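# Stack four magnet blocks into one neat tower

## Task

Take four magnet blocks from the pile and set them squarely one on another in a single tower, then open the gripper so nothing is held when finished.

## Robot and tools

ROBOT. Two arms, left_arm and right_arm, each end in a two-finger parallel gripper carrying a wrist camera. Measured base poses in the scene frame: left_arm at (+0.021, +0.275, +0.009) m, quat_wxyz (+1.000, 0, 0, +0.020); right_arm at (+0.016, -0.322, +0.035) m, quat_wxyz (+1.000, 0, 0, +0.007). A two-camera stand sits behind the arms. Loose objects may occasionally get a small nudge. Joint ranges in rad, base outward: waist -2.618 to 3.054, shoulder 0.000 to 3.142, elbow 0.000 to 3.142 (straight at 2.901), wrist pitch -1.571 to 1.571, wrist yaw -1.571 to 1.571, wrist roll -2.094 to 2.094. Drives are cheap and have play; the outer joints are weaker.

FRAMES. Scene frame: origin at table-top height, halfway between the two nominal bases; +z up, +x out over the table, left_arm toward +y (not tied to image left/right). Table and fixed cameras use the scene frame. Everything about a hand (pose, velocity, target, wrist-camera pose) is in that arm's own base frame, and offsets run along that base's axes, rotating about the Hand target position. On the gripper, fingers point along its +z and spread along its y; end_effector_position is the point between the pads, a little short of the tips.

execute_actions: argument actions is a list of actions; each action holds up to 15 rows, one row per 1/30 s step, and an action shorter than 15 rows repeats its final row. Every row has 14 numbers in [-1, 1]: left_arm dx, dy, dz, rx, ry, rz, opening, then the same seven for right_arm. The six pose numbers are an offset from that arm's Hand target as it was when the action began (each row measured from there, not from the row before); 1.0 equals 0.6 m or 180 degrees; rx, ry, rz form one rotation vector. Sending the same offset again moves further. Opening is absolute, not an offset: +1 about 87 mm between pads, +0.5 about 69, 0 about 43, -0.5 about 18, -1 shut. Optional cameras: names, ["all"] or []; by default images appear only for an empty actions list. An unknown name rejects the call. An empty list also reports the scene number.

move: target is one 14-number row (same layout and scale) or a list of up to 15 rows; every row is an offset from the Hand targets at the start of the move, not from the previous row. speed: m/s, 0.002 to 2.9, default 0.25 (rotation up to twice that in rad/s), one value or one per target. blend: metres of corner rounding per target, default 0 meaning stop at each. opening_speed: rate on the -1..+1 scale per second, at least 0.2. blocking=false returns after about 0.5 s while motion continues. Paths are straight, last 0.5 to 10 s, and avoid nothing, including the other arm; keep them away from an arm's own base. The first row's opening is applied at once; later rows' openings apply on arrival with all arms paused. The result adds a move: line giving the ending (done, off_target, moving, held, fault) and limits (paced = pose clipped, held = steps withheld). done means at rest within 10 mm and 2 degrees; neither done nor off_target says anything about contact.

wait: seconds 0 to 10; arms keep their last command and a running move continues. stop: brakes a running move. zoom_image: camera is cam_high, cam_low, cam_left_wrist or cam_right_wrist; region [x0, y0, x1, y1] in pixels of that camera's newest image, at most 504 by 504. Images are 672x504. finished_scene: scene = current scene number; irreversible, make no further call in that reply.

RESULTS. end_effector_position (m) and end_effector_quat_wxyz per arm in its base frame, possibly off by a few cm. Hand target is the last commanded pose after clipping; new offsets start there. Tool commands shows gripper commands. grip_measured is finger position on the command scale; in Joint positions the gripper's last value is 0 (closed) to 1 (open). Joint velocities may say within noise. Joint torques follow Joint positions order, include arm weight, and joints 1-3 wrap at ±28 N m. MOTOR HOT appears at 75 °C; at 90 °C that arm folds and stays idle; at 100 °C it goes limp.

CONTROL TIPS. Commanded orientation is limited to 40 degrees from the measured one per step. Grippers often stop short or sag and tilt at long reach; a zero-offset command re-requests the target, then send the remaining gap as an offset. Tiny moves may fail or go sideways, so check position and tilt after each. To grip, command about 0.04 below grip_measured at first touch for full force (about 20 N per pad); readings may be off by about 1 mm.

AVOID. Collisions or pressing between arms (grippers and wrist cameras are not protected by the clearance check), closing on the other arm's fingers, fast or deep contact with table or blocks, dropping blocks or releasing them while moving, anything leaving the table, strain on camera cables, and heat from holding loads, reaching far, or pushing at unreachable poses.

Each tool is called after "Call:" in YAML: its name, and indented under it one key for each argument.

## Session

Call:
execute_actions:
  actions: []

Scene clock: 0.00 s.
left_arm: end_effector_position=(+0.3947, +0.0351, +0.0139) grip_measured=+1.000 end_effector_quat_wxyz=(+0.540, -0.103, +0.834, +0.046) | right_arm: end_effector_position=(+0.4008, +0.0147, +0.0153) grip_measured=+1.000 end_effector_quat_wxyz=(+0.529, -0.018, +0.848, +0.008)
Joint positions: left_arm=[0.028 1.731 0.441 0.858 -0.165 -0.113 1] | right_arm=[0.038 1.719 0.478 0.786 0.002 -0.006 1]
Joint velocities: within noise
Joint torques (N m): no reading
Heat: left arm: 41 °C; right arm: 36 °C.
Hand target: left_arm +0.4013, +0.0359, +0.0245; +0.553, -0.103, +0.825, +0.047 | right_arm +0.4068, +0.0144, +0.0248; +0.541, -0.018, +0.841, +0.006
Tool commands: left_gripper/opening=+1.0 right_gripper/opening=+1.0

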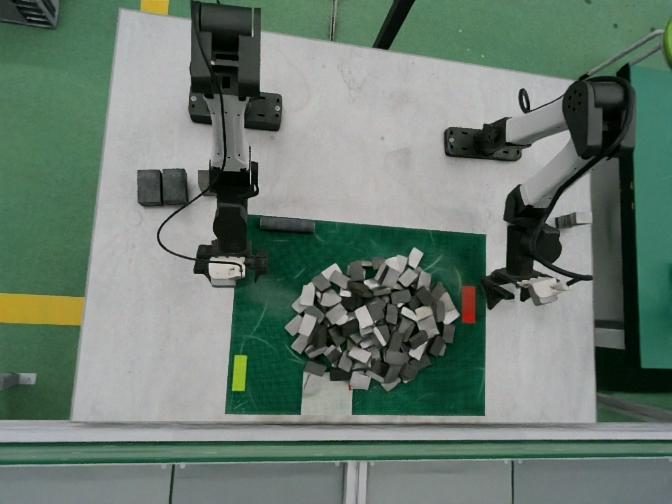

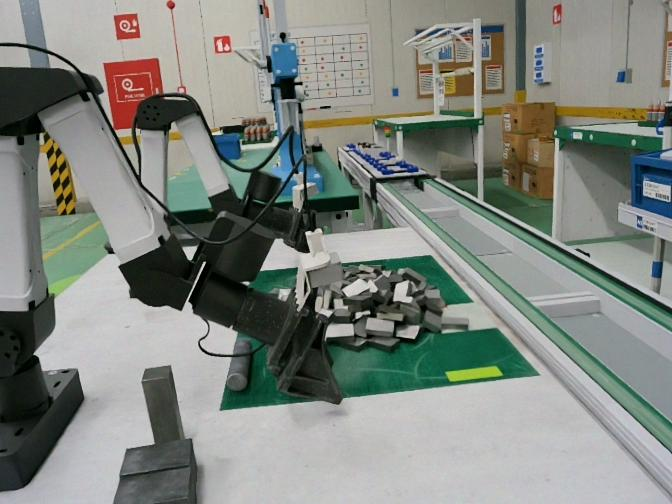

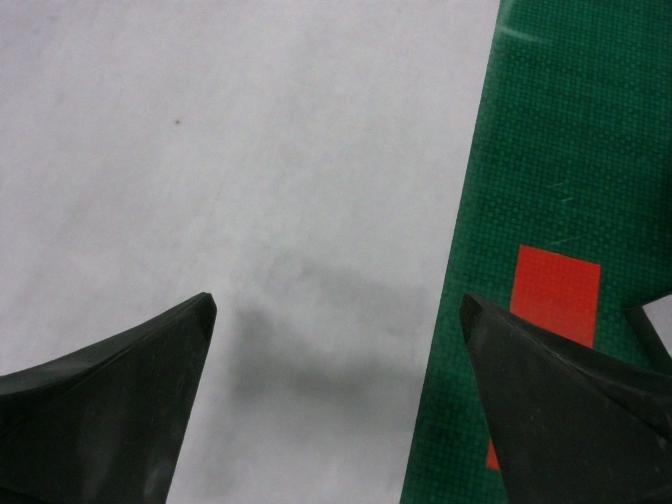

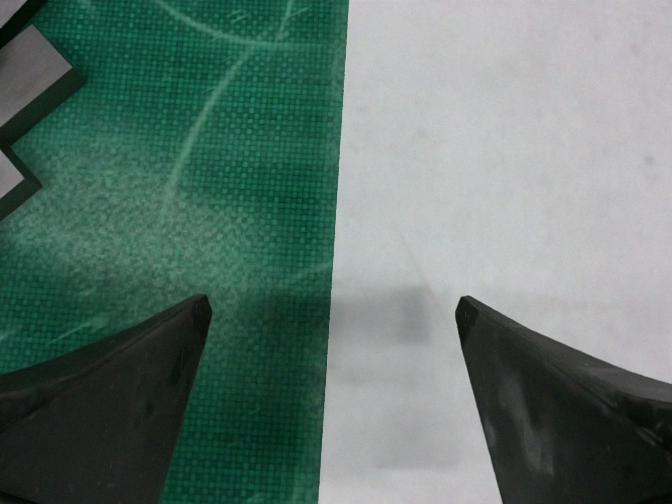

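Call:
move:
  target:
    - [0,0,0,0,0,0,1,0,0,0.3,0,0.2,0,1]
    - [0,0,0,0,0,0,1,0.0,0.4,0.375,0,0.363,0,1]
  speed: 0.35
  blend: [0.08,0]
  cameras: ["all"]

Call:
zoom_image:
  camera: "cam_high"
  region: [220, 200, 500, 420]

Scene clock: 4.40 s.
left_arm: end_effector_position=(+0.3947, +0.0351, +0.0139) grip_measured=+1.000 end_effector_quat_wxyz=(+0.540, -0.103, +0.834, +0.046) | right_arm: end_effector_position=(+0.4149, +0.2570, +0.2514) grip_measured=+1.000 end_effector_quat_wxyz=(+0.238, +0.007, +0.959, +0.152)
Joint positions: left_arm=[0.028 1.731 0.441 0.858 -0.165 -0.113 1] | right_arm=[0.5 2.32 2.838 -1.517 -0.033 0.525 1]
Joint torques (N m): left_arm=[-0.27 -7.45 4.81 1.97 -0.08 -0.07] | right_arm=[-0.51 -8.83 7.23 0.83 -0.11 0.1]
Heat: left arm: 42 °C; right arm: 36 °C.
Hand target: left_arm +0.4013, +0.0359, +0.0245; +0.553, -0.103, +0.825, +0.047 | right_arm +0.4068, +0.2544, +0.2498; +0.002, -0.012, +1.000, +0.015
Off the commanded pose: left_arm 0.013 m, 2 deg | right_arm 0.009 m, 32 deg.
elbow stopped short (right arm): the move would have taken joint 3 (elbow) straighter than the controller allows.
move: off_target (left_arm, right_arm)

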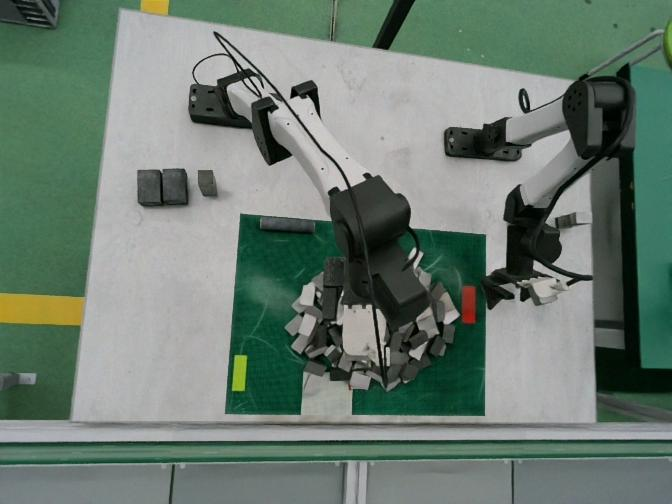

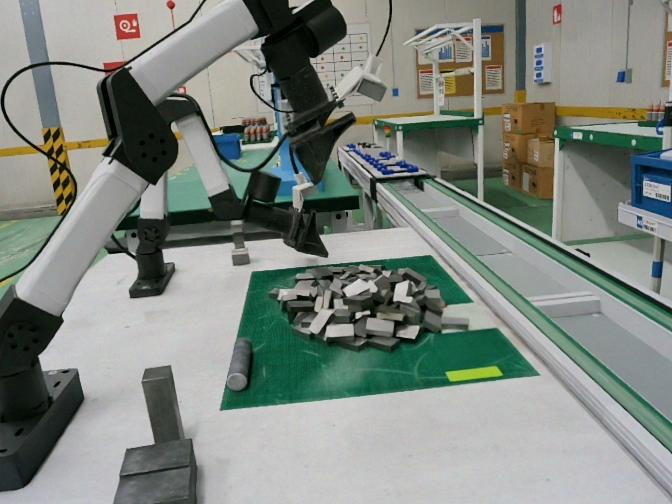

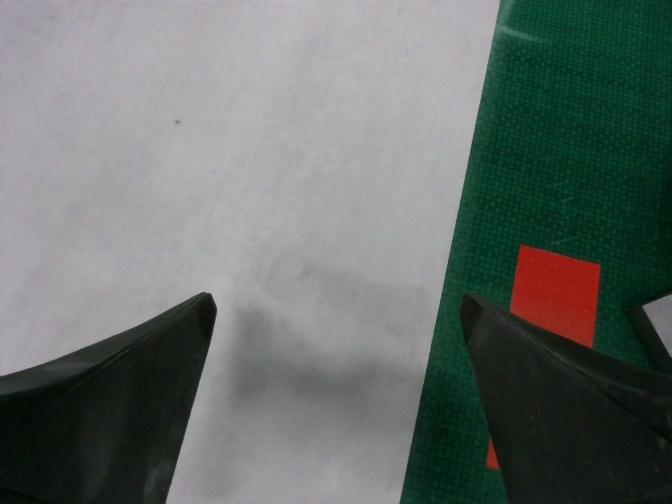

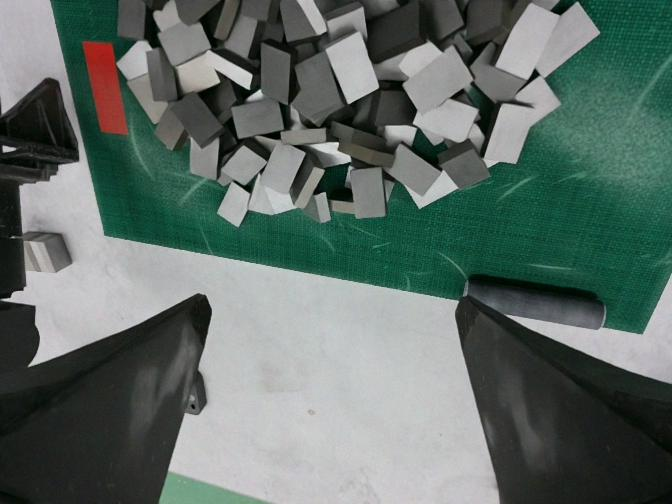

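Scaled by 1.800 from the camera's 672x504 image, which has a finer 960x720 frame.

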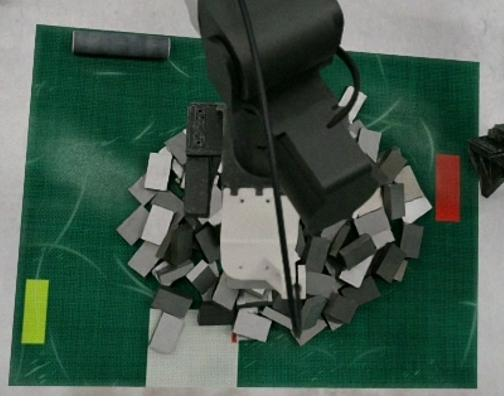

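Call:
move:
  target: [0,0,0,0,0,0,1,-0.07,-0.02,-0.17,0,-0.14,0,1]
  cameras: ["all"]

Call:
zoom_image:
  camera: "cam_high"
  region: [230, 230, 480, 410]

Call:
zoom_image:
  camera: "cam_right_wrist"
  region: [168, 0, 672, 400]

Scene clock: 7.30 s.
left_arm: end_effector_position=(+0.3947, +0.0351, +0.0139) grip_measured=+1.000 end_effector_quat_wxyz=(+0.540, -0.103, +0.834, +0.046) | right_arm: end_effector_position=(+0.3607, +0.2424, +0.1299) grip_measured=+1.000 end_effector_quat_wxyz=(+0.190, -0.025, +0.981, +0.002)
Joint positions: left_arm=[0.028 1.731 0.441 0.858 -0.165 -0.113 1] | right_arm=[0.627 2.035 1.91 -1.122 0.209 0.542 1]
Joint torques (N m): left_arm=[-0.31 -7.49 4.82 1.97 -0.06 -0.07] | right_arm=[-0.05 -13.05 5.14 1.19 0.36 0.11]
Heat: left arm: 42 °C; right arm: 37 °C.
Hand target: left_arm +0.4013, +0.0359, +0.0245; +0.553, -0.103, +0.825, +0.047 | right_arm +0.3648, +0.2424, +0.1478; +0.220, -0.015, +0.975, +0.012
Off the commanded pose: left_arm 0.013 m, 2 deg | right_arm 0.018 m, 4 deg.
move: off_target (left_arm, right_arm)

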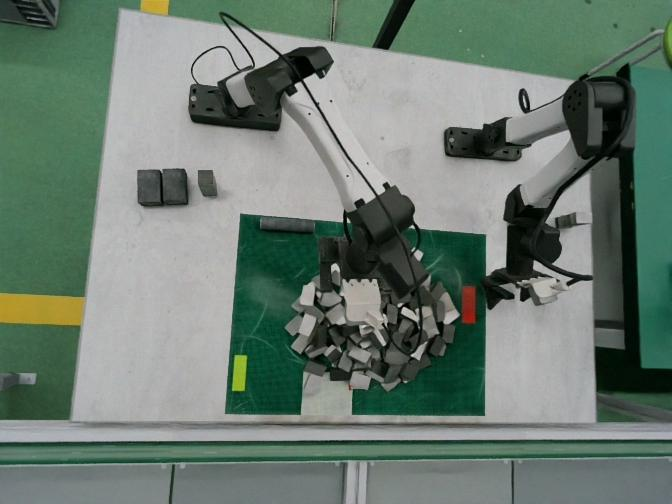

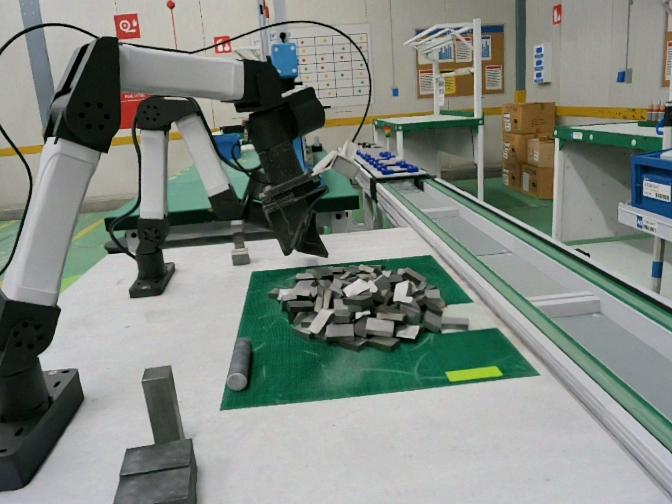

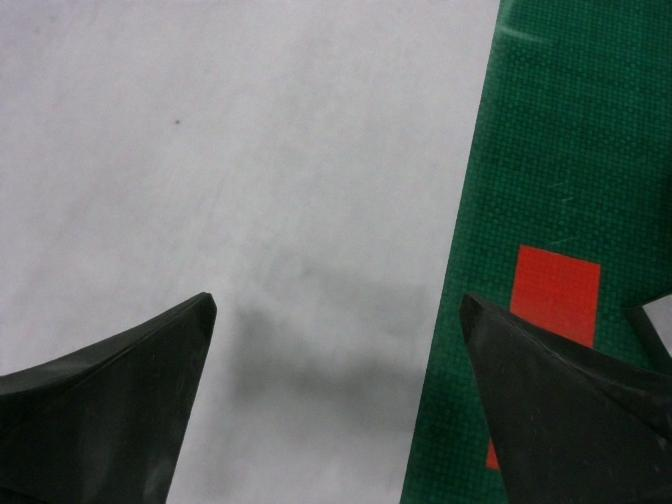

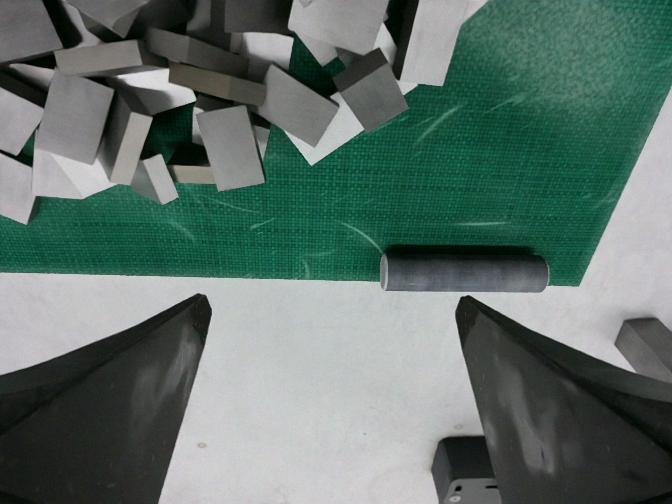

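Scaled by 2.016 from the camera's 672x504 image, which has a finer 960x720 frame.

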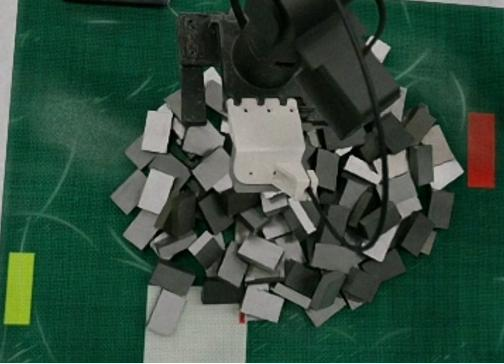

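Scaled by 1.000.

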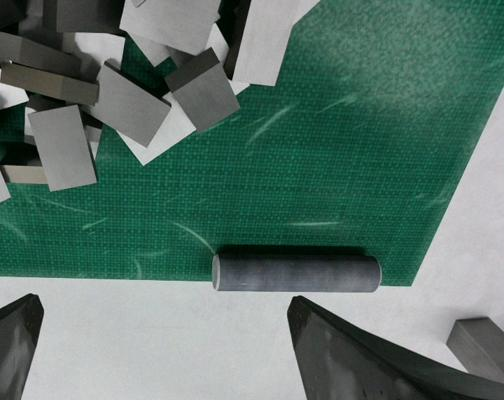

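Call:
move:
  target: [0,0,0,0,0,0,1,0.07,-0.16,0.0,0,0,0,1]
  cameras: ["cam_high","cam_right_wrist"]

Call:
zoom_image:
  camera: "cam_high"
  region: [230, 230, 480, 410]

Scene clock: 9.67 s.
left_arm: end_effector_position=(+0.3947, +0.0351, +0.0139) grip_measured=+1.000 end_effector_quat_wxyz=(+0.540, -0.103, +0.834, +0.046) | right_arm: end_effector_position=(+0.4042, +0.1442, +0.1300) grip_measured=+1.000 end_effector_quat_wxyz=(+0.193, -0.015, +0.981, -0.004)
Joint positions: left_arm=[0.028 1.731 0.441 0.858 -0.165 -0.113 1] | right_arm=[0.369 1.983 1.83 -1.053 0.139 0.314 1]
Joint torques (N m): left_arm=[-0.32 -7.45 4.81 1.98 -0.06 -0.07] | right_arm=[0.2 -12.72 5.22 1.31 -0.05 -0.05]
Heat: left arm: 42 °C; right arm: 39 °C.
Hand target: left_arm +0.4013, +0.0359, +0.0245; +0.553, -0.103, +0.825, +0.047 | right_arm +0.4068, +0.1464, +0.1478; +0.220, -0.015, +0.975, +0.012
Off the commanded pose: left_arm 0.013 m, 2 deg | right_arm 0.018 m, 4 deg.
move: off_target (left_arm, right_arm)
Images, in order (width x height): cam_high 672x504, cam_right_wrist 672x504.

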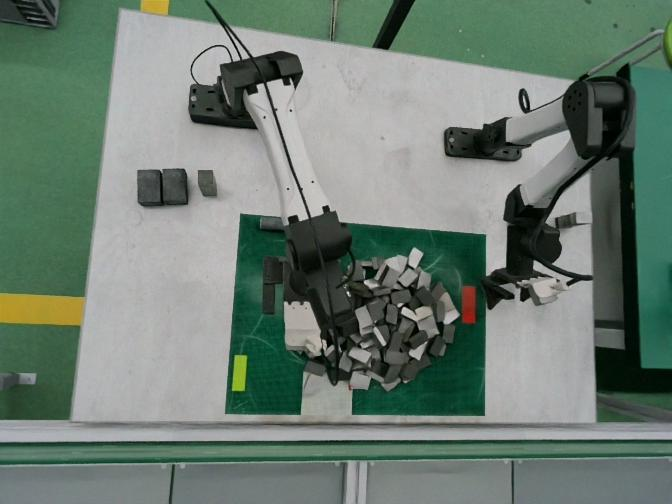

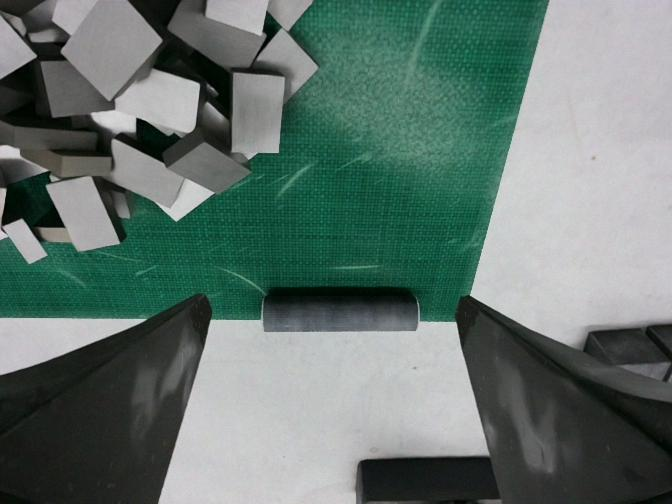

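Scaled by 2.016 from the camera's 672x504 image, which has a finer 960x720 frame.

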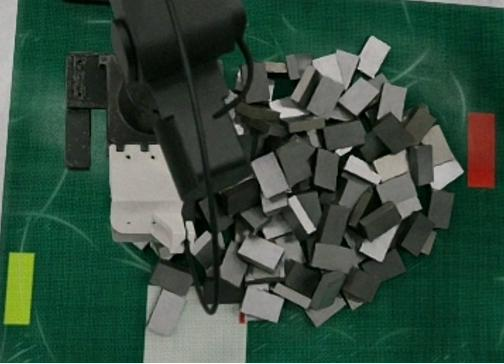

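Call:
move:
  target: [0,0,0,0,0,0,1,0.05,0.075,-0.1,0,0,0,0.6]
  cameras: ["cam_high","cam_right_wrist","cam_low"]

Call:
zoom_image:
  camera: "cam_low"
  region: [230, 200, 500, 380]

Scene clock: 13.00 s.
left_arm: end_effector_position=(+0.3947, +0.0351, +0.0139) grip_measured=+1.000 end_effector_quat_wxyz=(+0.540, -0.103, +0.834, +0.046) | right_arm: end_effector_position=(+0.4238, +0.1881, +0.0766) grip_measured=+0.600 end_effector_quat_wxyz=(+0.193, -0.025, +0.981, +0.008)
Joint positions: left_arm=[0.028 1.731 0.441 0.858 -0.165 -0.113 1] | right_arm=[0.439 2.126 1.83 -0.911 0.139 0.363 0.8]
Joint torques (N m): left_arm=[-0.29 -7.49 4.83 1.98 -0.07 -0.07] | right_arm=[-0.25 -10.04 8.27 1.31 0.26 0.11]
Heat: left arm: 42 °C; right arm: 40 °C.
Hand target: left_arm +0.4013, +0.0359, +0.0245; +0.553, -0.103, +0.825, +0.047 | right_arm +0.4368, +0.1914, +0.0878; +0.220, -0.015, +0.975, +0.012
Off the commanded pose: left_arm 0.013 m, 2 deg | right_arm 0.017 m, 3 deg.
move: off_target (left_arm, right_arm)
Images, in order (width x height): cam_high 672x504, cam_low 672x504, cam_right_wrist 672x504.

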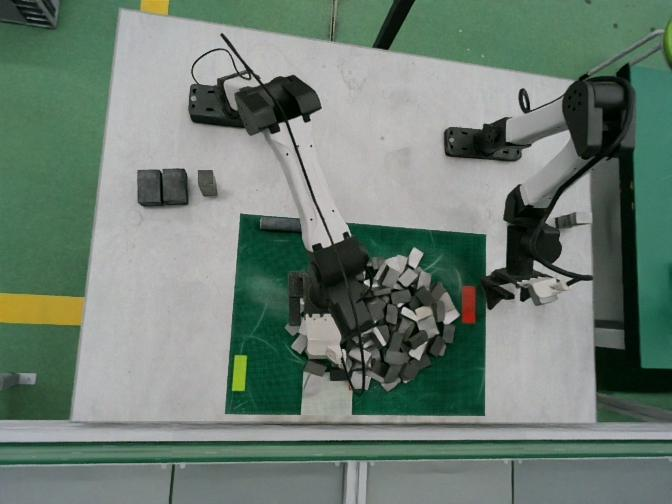

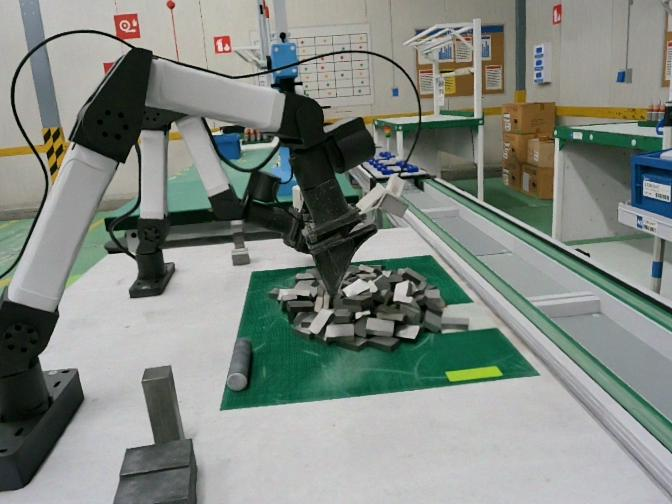

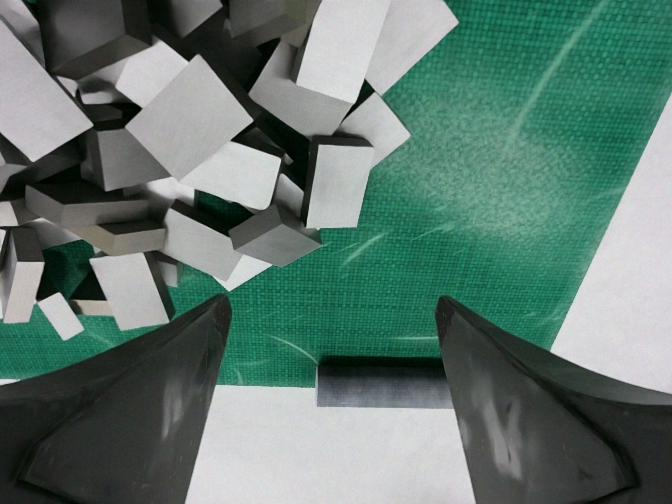

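Scaled by 1.867 from the camera's 672x504 image, which has a finer 960x720 frame.

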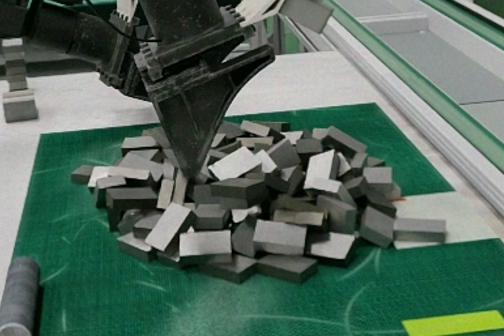

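Call:
move:
  target: [0,0,0,0,0,0,1,0.125,0,0.02,0,0.03,-0.087,0.5]
  cameras: ["cam_high","cam_right_wrist","cam_low"]

Call:
zoom_image:
  camera: "cam_low"
  region: [250, 230, 450, 363]

Scene clock: 16.53 s.
left_arm: end_effector_position=(+0.3947, +0.0351, +0.0139) grip_measured=+1.000 end_effector_quat_wxyz=(+0.540, -0.103, +0.834, +0.046) | right_arm: end_effector_position=(+0.5137, +0.1943, +0.0981) grip_measured=+0.500 end_effector_quat_wxyz=(+0.218, +0.111, +0.970, +0.015)
Joint positions: left_arm=[0.028 1.731 0.441 0.858 -0.165 -0.113 1] | right_arm=[0.377 2.649 2.833 -1.349 0.175 0.568 0.75]
Joint torques (N m): left_arm=[-0.32 -7.49 4.81 1.98 -0.08 -0.08] | right_arm=[-0.2 -11.1 8.34 0.74 0.3 0.11]
Heat: left arm: 43 °C; right arm: 41 °C.
Hand target: left_arm +0.4013, +0.0359, +0.0245; +0.553, -0.103, +0.825, +0.047 | right_arm +0.5118, +0.1914, +0.0998; +0.173, +0.118, +0.978, -0.018
Off the commanded pose: left_arm 0.013 m, 2 deg | right_arm 0.004 m, 6 deg.
elbow stopped short (right arm): the move would have taken joint 3 (elbow) straighter than the controller allows.
move: off_target (left_arm, right_arm)
Images, in order (width x height): cam_high 672x504, cam_low 672x504, cam_right_wrist 672x504.

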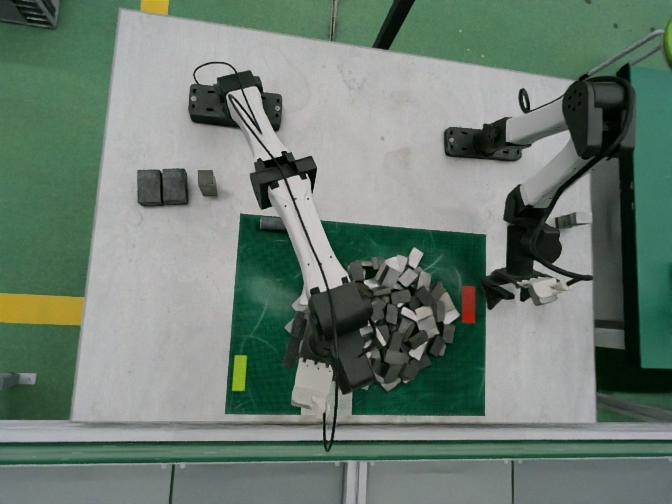

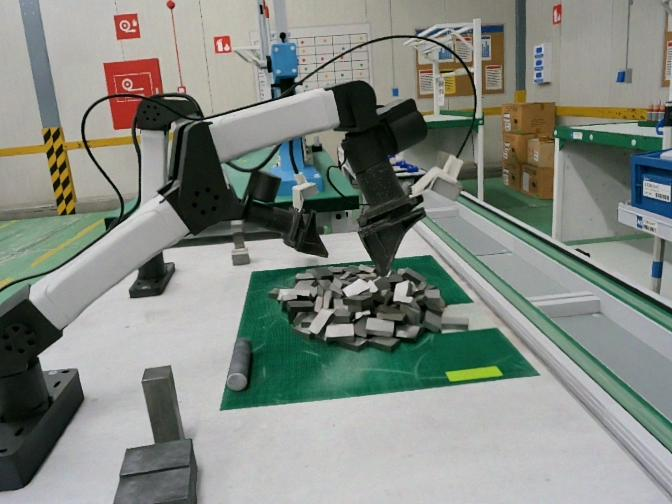

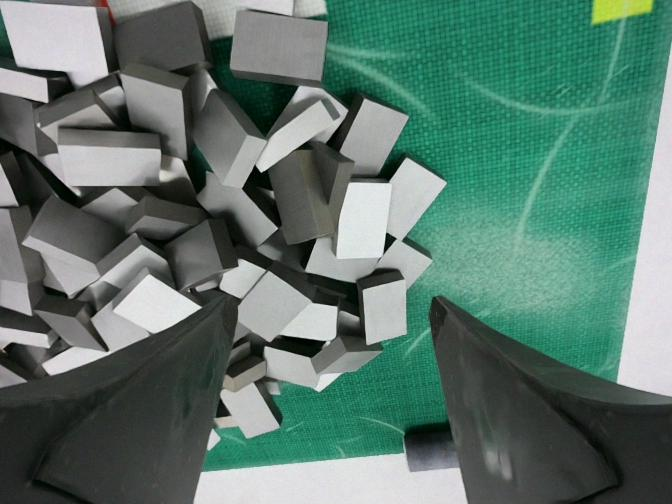

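Scaled by 2.520 from the camera's 672x504 image, which has a finer 960x720 frame.

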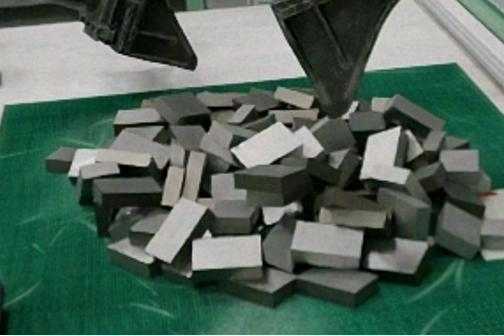

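Call:
move:
  target: [0,0,0,0,0,0,1,0.01,-0.02,-0.075,0,-0.03,-0.045,0.3]
  cameras: ["cam_right_wrist","cam_low"]

Call:
zoom_image:
  camera: "cam_low"
  region: [250, 230, 450, 363]

Scene clock: 19.67 s.
left_arm: end_effector_position=(+0.3947, +0.0351, +0.0139) grip_measured=+1.000 end_effector_quat_wxyz=(+0.540, -0.103, +0.834, +0.046) | right_arm: end_effector_position=(+0.5071, +0.1841, +0.0253) grip_measured=+0.300 end_effector_quat_wxyz=(+0.182, +0.174, +0.967, -0.034)
Joint positions: left_arm=[0.028 1.731 0.441 0.858 -0.165 -0.113 1] | right_arm=[0.38 2.632 2.522 -1.181 0.249 0.7 0.65]
Joint torques (N m): left_arm=[-0.29 -7.46 4.86 1.96 -0.08 -0.07] | right_arm=[-0.54 -17.69 5.04 1.09 0.39 0.11]
Heat: left arm: 43 °C; right arm: 42 °C.
Hand target: left_arm +0.4013, +0.0359, +0.0245; +0.553, -0.103, +0.825, +0.047 | right_arm +0.5178, +0.1794, +0.0548; +0.218, +0.188, +0.957, -0.024
Off the commanded pose: left_arm 0.013 m, 2 deg | right_arm 0.032 m, 5 deg.
move: off_target (left_arm, right_arm)
Images, in order (width x height): cam_low 672x504, cam_right_wrist 672x504.

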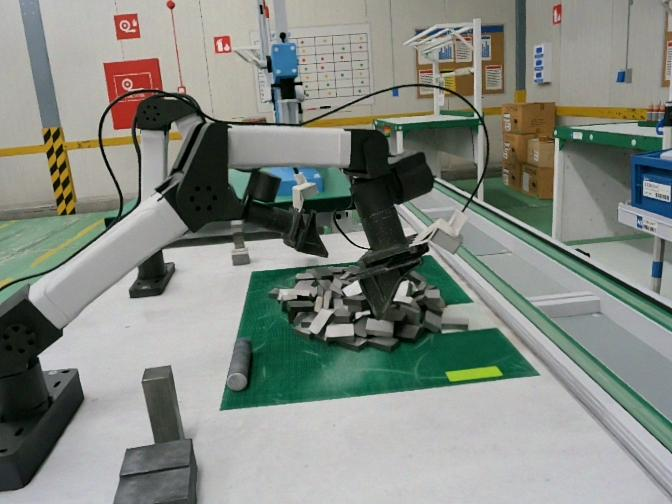

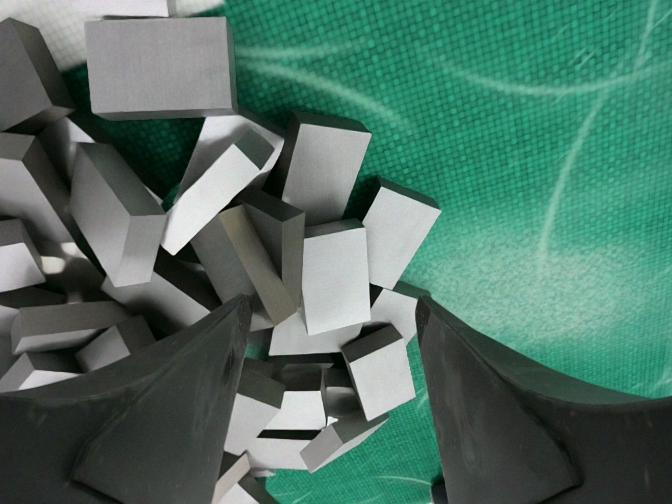

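Scaled by 2.520 from the camera's 672x504 image, which has a finer 960x720 frame.

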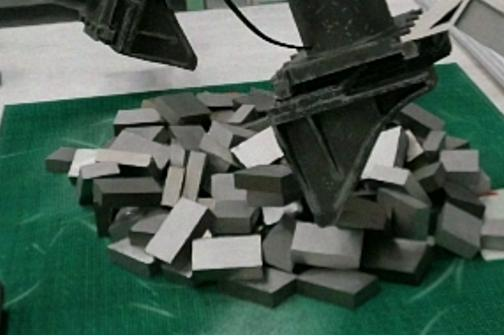

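Call:
move:
  target: [0,0,0,0,0,0,1,-0.023,-0.005,-0.042,0,0,0,0.08]
  speed: 0.12
  cameras: ["cam_right_wrist"]

Scene clock: 23.30 s.
left_arm: end_effector_position=(+0.3947, +0.0351, +0.0139) grip_measured=+1.000 end_effector_quat_wxyz=(+0.540, -0.103, +0.834, +0.046) | right_arm: end_effector_position=(+0.5028, +0.1835, +0.0200) grip_measured=+0.080 end_effector_quat_wxyz=(+0.207, +0.183, +0.961, -0.018)
Joint positions: left_arm=[0.028 1.731 0.441 0.858 -0.165 -0.113 1] | right_arm=[0.382 2.486 2.216 -0.963 0.251 0.715 0.54]
Joint torques (N m): left_arm=[-0.28 -7.42 4.86 1.98 -0.07 -0.07] | right_arm=[-0.14 -14.45 4.3 1 0.4 0.05]
Heat: left arm: 43 °C; right arm: 46 °C.
Hand target: left_arm +0.4013, +0.0359, +0.0245; +0.553, -0.103, +0.825, +0.047 | right_arm +0.5040, +0.1764, +0.0296; +0.218, +0.188, +0.957, -0.024
Off the commanded pose: left_arm 0.013 m, 2 deg | right_arm 0.012 m, 2 deg.
move: off_target (left_arm, right_arm)
Images, in order (width x height): cam_right_wrist 672x504.

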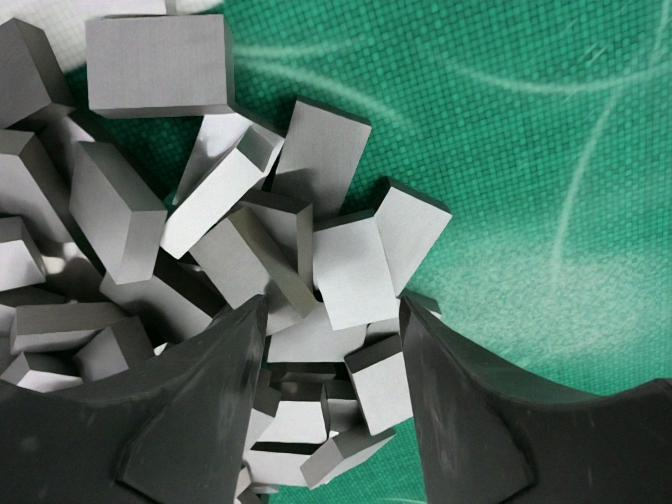

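Call:
execute_actions:
  actions: []
  cameras: ["cam_low","cam_right_wrist"]

Call:
zoom_image:
  camera: "cam_low"
  region: [270, 240, 450, 360]

Call:
zoom_image:
  camera: "cam_right_wrist"
  region: [180, 180, 480, 400]

Scene clock: 24.87 s.
left_arm: end_effector_position=(+0.3947, +0.0351, +0.0139) grip_measured=+1.000 end_effector_quat_wxyz=(+0.540, -0.103, +0.834, +0.046) | right_arm: end_effector_position=(+0.5028, +0.1835, +0.0200) grip_measured=+0.080 end_effector_quat_wxyz=(+0.207, +0.183, +0.961, -0.018)
Joint positions: left_arm=[0.028 1.731 0.441 0.858 -0.165 -0.113 1] | right_arm=[0.382 2.486 2.216 -0.963 0.251 0.715 0.54]
Joint velocities: within noise
Joint torques (N m): left_arm=[-0.25 -7.46 4.85 1.98 -0.07 -0.07] | right_arm=[-0.13 -14.42 4.29 1 0.4 0.05]
Heat: left arm: 43 °C; right arm: 47 °C.
Hand target: left_arm +0.4013, +0.0359, +0.0245; +0.553, -0.103, +0.825, +0.047 | right_arm +0.5040, +0.1764, +0.0296; +0.218, +0.188, +0.957, -0.024
Tool commands: left_gripper/opening=+1.0 right_gripper/opening=+0.08
Off the commanded pose: left_arm 0.013 m, 2 deg | right_arm 0.012 m, 2 deg.
Images, in order (width x height): cam_low 672x504, cam_right_wrist 672x504.

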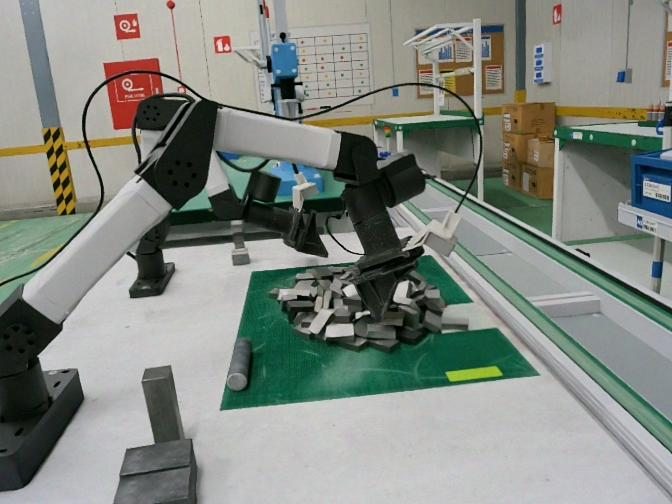

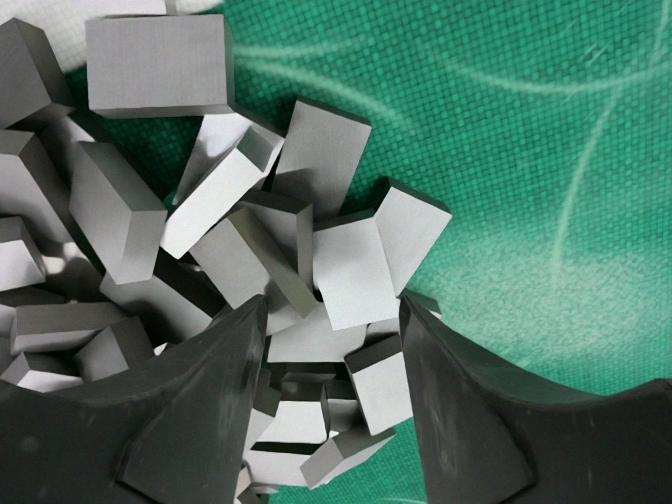

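Scaled by 2.800 from the camera's 672x504 image, which has a finer 960x720 frame.

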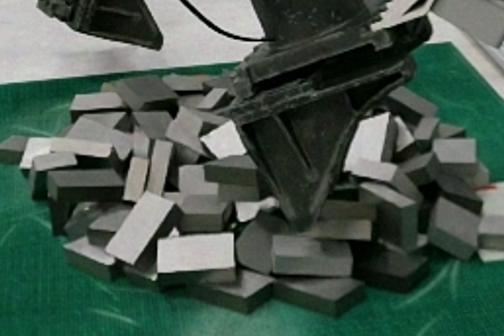

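Scaled by 1.680 from the camera's 672x504 image, which has a finer 960x720 frame.

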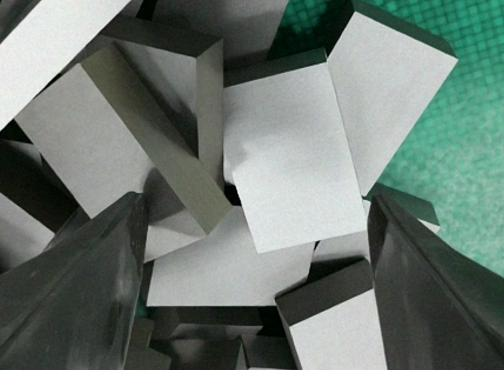

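Call:
move:
  target:
    - [0,0,0,0,0,0,1,0,0.0,0.1,0,0,0,0.08]
    - [0,0,0,0,0,0,1,0.165,0.055,0.06,0,-0.02,0,0.7]
  blend: [0.02,0]
  cameras: ["cam_high","cam_right_wrist"]

Scene clock: 28.67 s.
left_arm: end_effector_position=(+0.3947, +0.0351, +0.0139) grip_measured=+1.000 end_effector_quat_wxyz=(+0.540, -0.103, +0.834, +0.046) | right_arm: end_effector_position=(+0.5878, +0.2131, +0.0477) grip_measured=+0.700 end_effector_quat_wxyz=(+0.316, +0.176, +0.932, +0.039)
Joint positions: left_arm=[0.028 1.731 0.441 0.858 -0.165 -0.113 1] | right_arm=[0.38 2.794 2.833 -1.01 0.261 0.672 0.85]
Joint torques (N m): left_arm=[-0.31 -7.42 4.83 1.97 -0.06 -0.07] | right_arm=[-0.47 -13.46 8.88 1.74 0.37 -0.06]
Heat: left arm: 43 °C; right arm: 48 °C.
Hand target: left_arm +0.4013, +0.0359, +0.0245; +0.553, -0.103, +0.825, +0.047 | right_arm +0.6030, +0.2094, +0.0656; +0.248, +0.188, +0.950, -0.018
Off the commanded pose: left_arm 0.013 m, 2 deg | right_arm 0.024 m, 11 deg.
elbow stopped short (right arm): the move would have taken joint 3 (elbow) straighter than the controller allows.
move: off_target (left_arm, right_arm); target 2's new opening was sent with right_arm's hand 0.024 m and 11 deg from that target
Images, in order (width x height): cam_high 672x504, cam_right_wrist 672x504.

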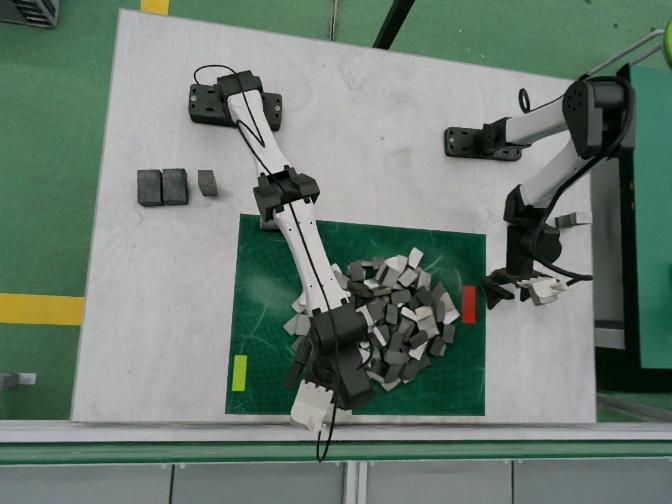

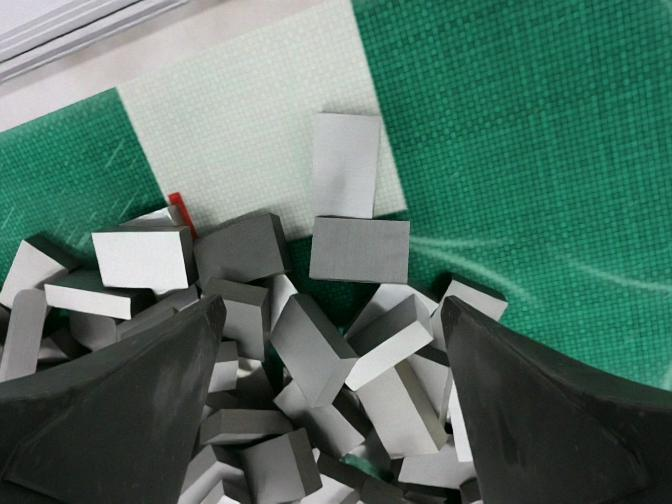

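Call:
move:
  target: [0,0,0,0,0,0,1,0.032,-0.027,-0.067,0,-0.05,0,0.5]
  speed: 0.15
  cameras: ["cam_low","cam_right_wrist"]

Scene clock: 30.57 s.
left_arm: end_effector_position=(+0.3947, +0.0351, +0.0139) grip_measured=+1.000 end_effector_quat_wxyz=(+0.540, -0.103, +0.834, +0.046) | right_arm: end_effector_position=(+0.6090, +0.1918, +0.0121) grip_measured=+0.500 end_effector_quat_wxyz=(+0.331, +0.184, +0.925, +0.016)
Joint positions: left_arm=[0.028 1.731 0.441 0.858 -0.165 -0.113 1] | right_arm=[0.35 2.871 2.833 -0.918 0.303 0.646 0.75]
Joint torques (N m): left_arm=[-0.27 -7.49 4.83 1.99 -0.06 -0.07] | right_arm=[-0.21 -13.05 9.01 1.78 0.4 -0.04]
Heat: left arm: 43 °C; right arm: 49 °C.
Hand target: left_arm +0.4013, +0.0359, +0.0245; +0.553, -0.103, +0.825, +0.047 | right_arm +0.6222, +0.1932, +0.0254; +0.321, +0.189, +0.928, -0.003
Off the commanded pose: left_arm 0.013 m, 2 deg | right_arm 0.019 m, 3 deg.
elbow stopped short (right arm): the move would have taken joint 3 (elbow) straighter than the controller allows.
move: off_target (left_arm, right_arm)
Images, in order (width x height): cam_low 672x504, cam_right_wrist 672x504.

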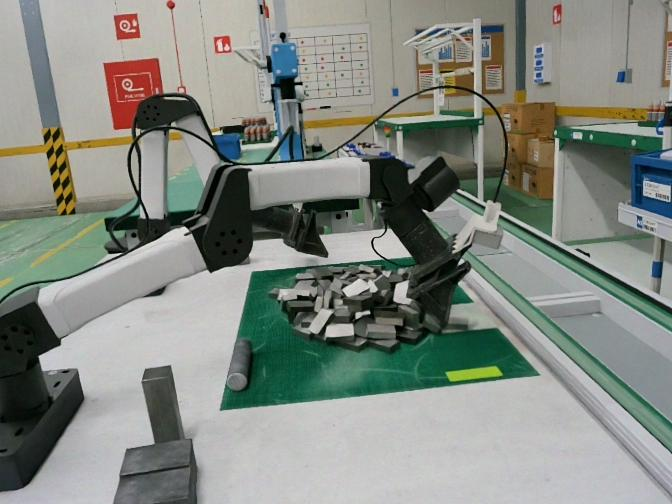

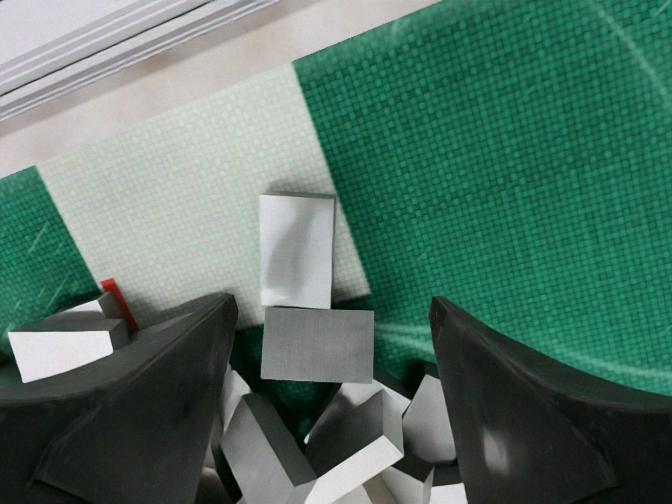

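Call:
move:
  target: [0,0,0,0,0,0,1,0.005,0.024,-0.047,0,0,0,0.5]
  speed: 0.12
  cameras: ["cam_low","cam_right_wrist"]

Call:
zoom_image:
  camera: "cam_low"
  region: [370, 250, 510, 360]

Scene clock: 32.33 s.
left_arm: end_effector_position=(+0.3947, +0.0351, +0.0139) grip_measured=+1.000 end_effector_quat_wxyz=(+0.540, -0.103, +0.834, +0.046) | right_arm: end_effector_position=(+0.6137, +0.2048, -0.0069) grip_measured=+0.500 end_effector_quat_wxyz=(+0.343, +0.174, +0.923, +0.014)
Joint positions: left_arm=[0.028 1.731 0.441 0.858 -0.165 -0.113 1] | right_arm=[0.373 2.916 2.836 -0.859 0.326 0.639 0.75]
Joint torques (N m): left_arm=[-0.32 -7.43 4.82 1.98 -0.06 -0.07] | right_arm=[0.14 -12.01 8.87 1.8 0.27 0.09]
Heat: left arm: 43 °C; right arm: 49 °C.
Hand target: left_arm +0.4013, +0.0359, +0.0245; +0.553, -0.103, +0.825, +0.047 | right_arm +0.6252, +0.2076, -0.0028; +0.321, +0.189, +0.928, -0.003
Off the commanded pose: left_arm 0.013 m, 2 deg | right_arm 0.013 m, 4 deg.
elbow stopped short (right arm): the move would have taken joint 3 (elbow) straighter than the controller allows.
move: off_target (left_arm, right_arm)
Images, in order (width x height): cam_low 672x504, cam_right_wrist 672x504.

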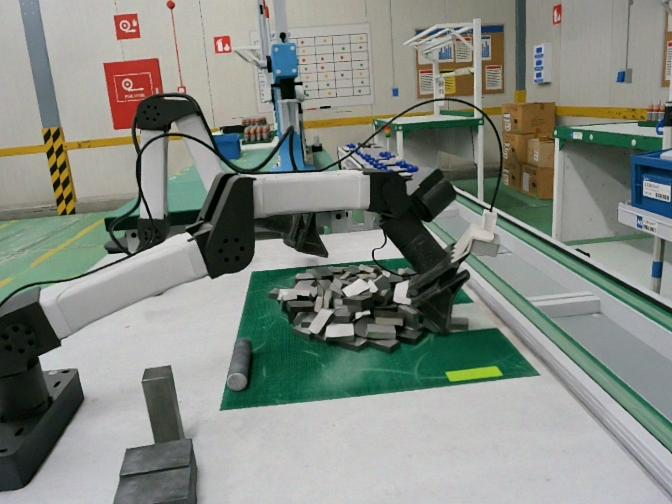

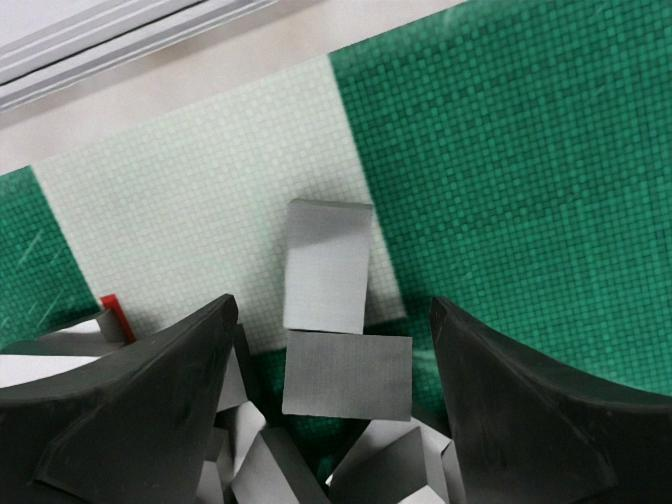

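Scaled by 3.600 from the camera's 672x504 image, which has a finer 960x720 frame.

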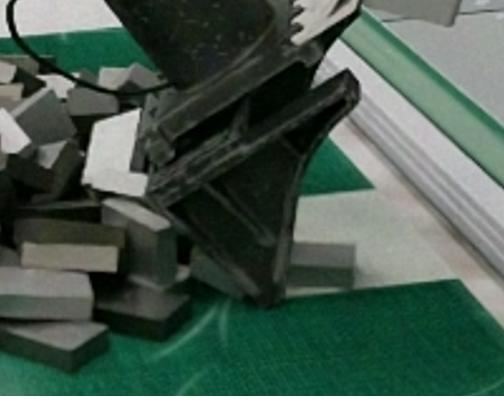

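Call:
move:
  target:
    - [0,0,0,0,0,0,1,0.005,0.004,-0.022,0,0,0,0.5]
    - [0,0,0,0,0,0,1,0.005,0.004,-0.022,0,0,0,-0.45]
  speed: 0.1
  opening_speed: 1.5
  cameras: ["cam_low","cam_right_wrist"]

Call:
zoom_image:
  camera: "cam_low"
  region: [370, 250, 510, 360]

Scene clock: 35.03 s.
left_arm: end_effector_position=(+0.3947, +0.0351, +0.0139) grip_measured=+1.000 end_effector_quat_wxyz=(+0.540, -0.103, +0.834, +0.046) | right_arm: end_effector_position=(+0.6223, +0.1996, -0.0087) grip_measured=-0.289 end_effector_quat_wxyz=(+0.357, +0.182, +0.916, +0.012)
Joint positions: left_arm=[0.028 1.731 0.441 0.858 -0.165 -0.113 1] | right_arm=[0.365 2.931 2.845 -0.826 0.343 0.639 0.356]
Joint torques (N m): left_arm=[-0.27 -7.45 4.86 1.98 -0.06 -0.06] | right_arm=[0.29 -11.04 8.06 1.82 0.12 0.09]
Heat: left arm: 43 °C; right arm: 49 °C.
Hand target: left_arm +0.4013, +0.0359, +0.0245; +0.553, -0.103, +0.825, +0.047 | right_arm +0.6282, +0.2100, -0.0160; +0.321, +0.189, +0.928, -0.003
Off the commanded pose: left_arm 0.013 m, 2 deg | right_arm 0.014 m, 5 deg.
elbow stopped short (right arm): the move would have taken joint 3 (elbow) straighter than the controller allows.
move: off_target (left_arm, right_arm); target 2's new opening was sent with right_arm's hand 0.015 m and 4 deg from that target
Images, in order (width x height): cam_low 672x504, cam_right_wrist 672x504.

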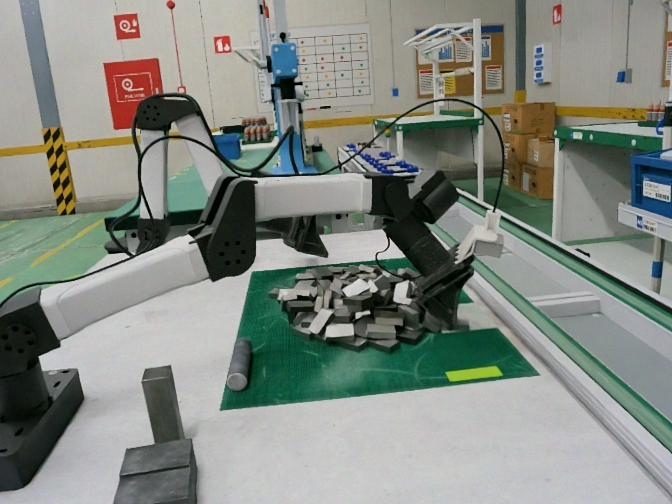

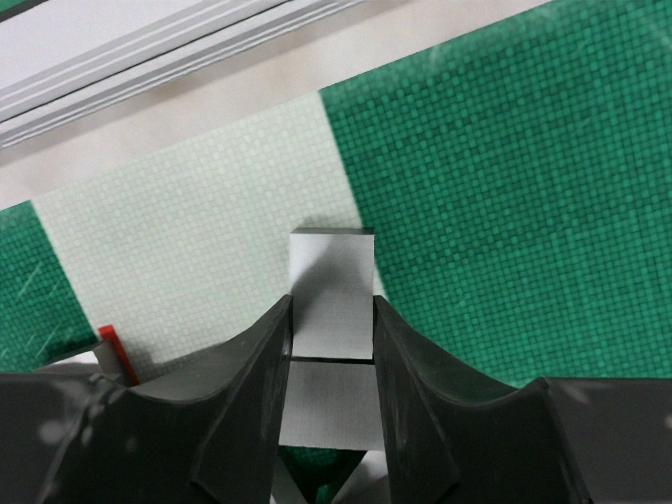

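Scaled by 3.600 from the camera's 672x504 image, which has a finer 960x720 frame.

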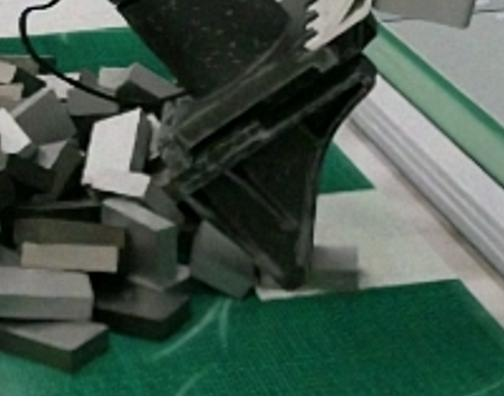

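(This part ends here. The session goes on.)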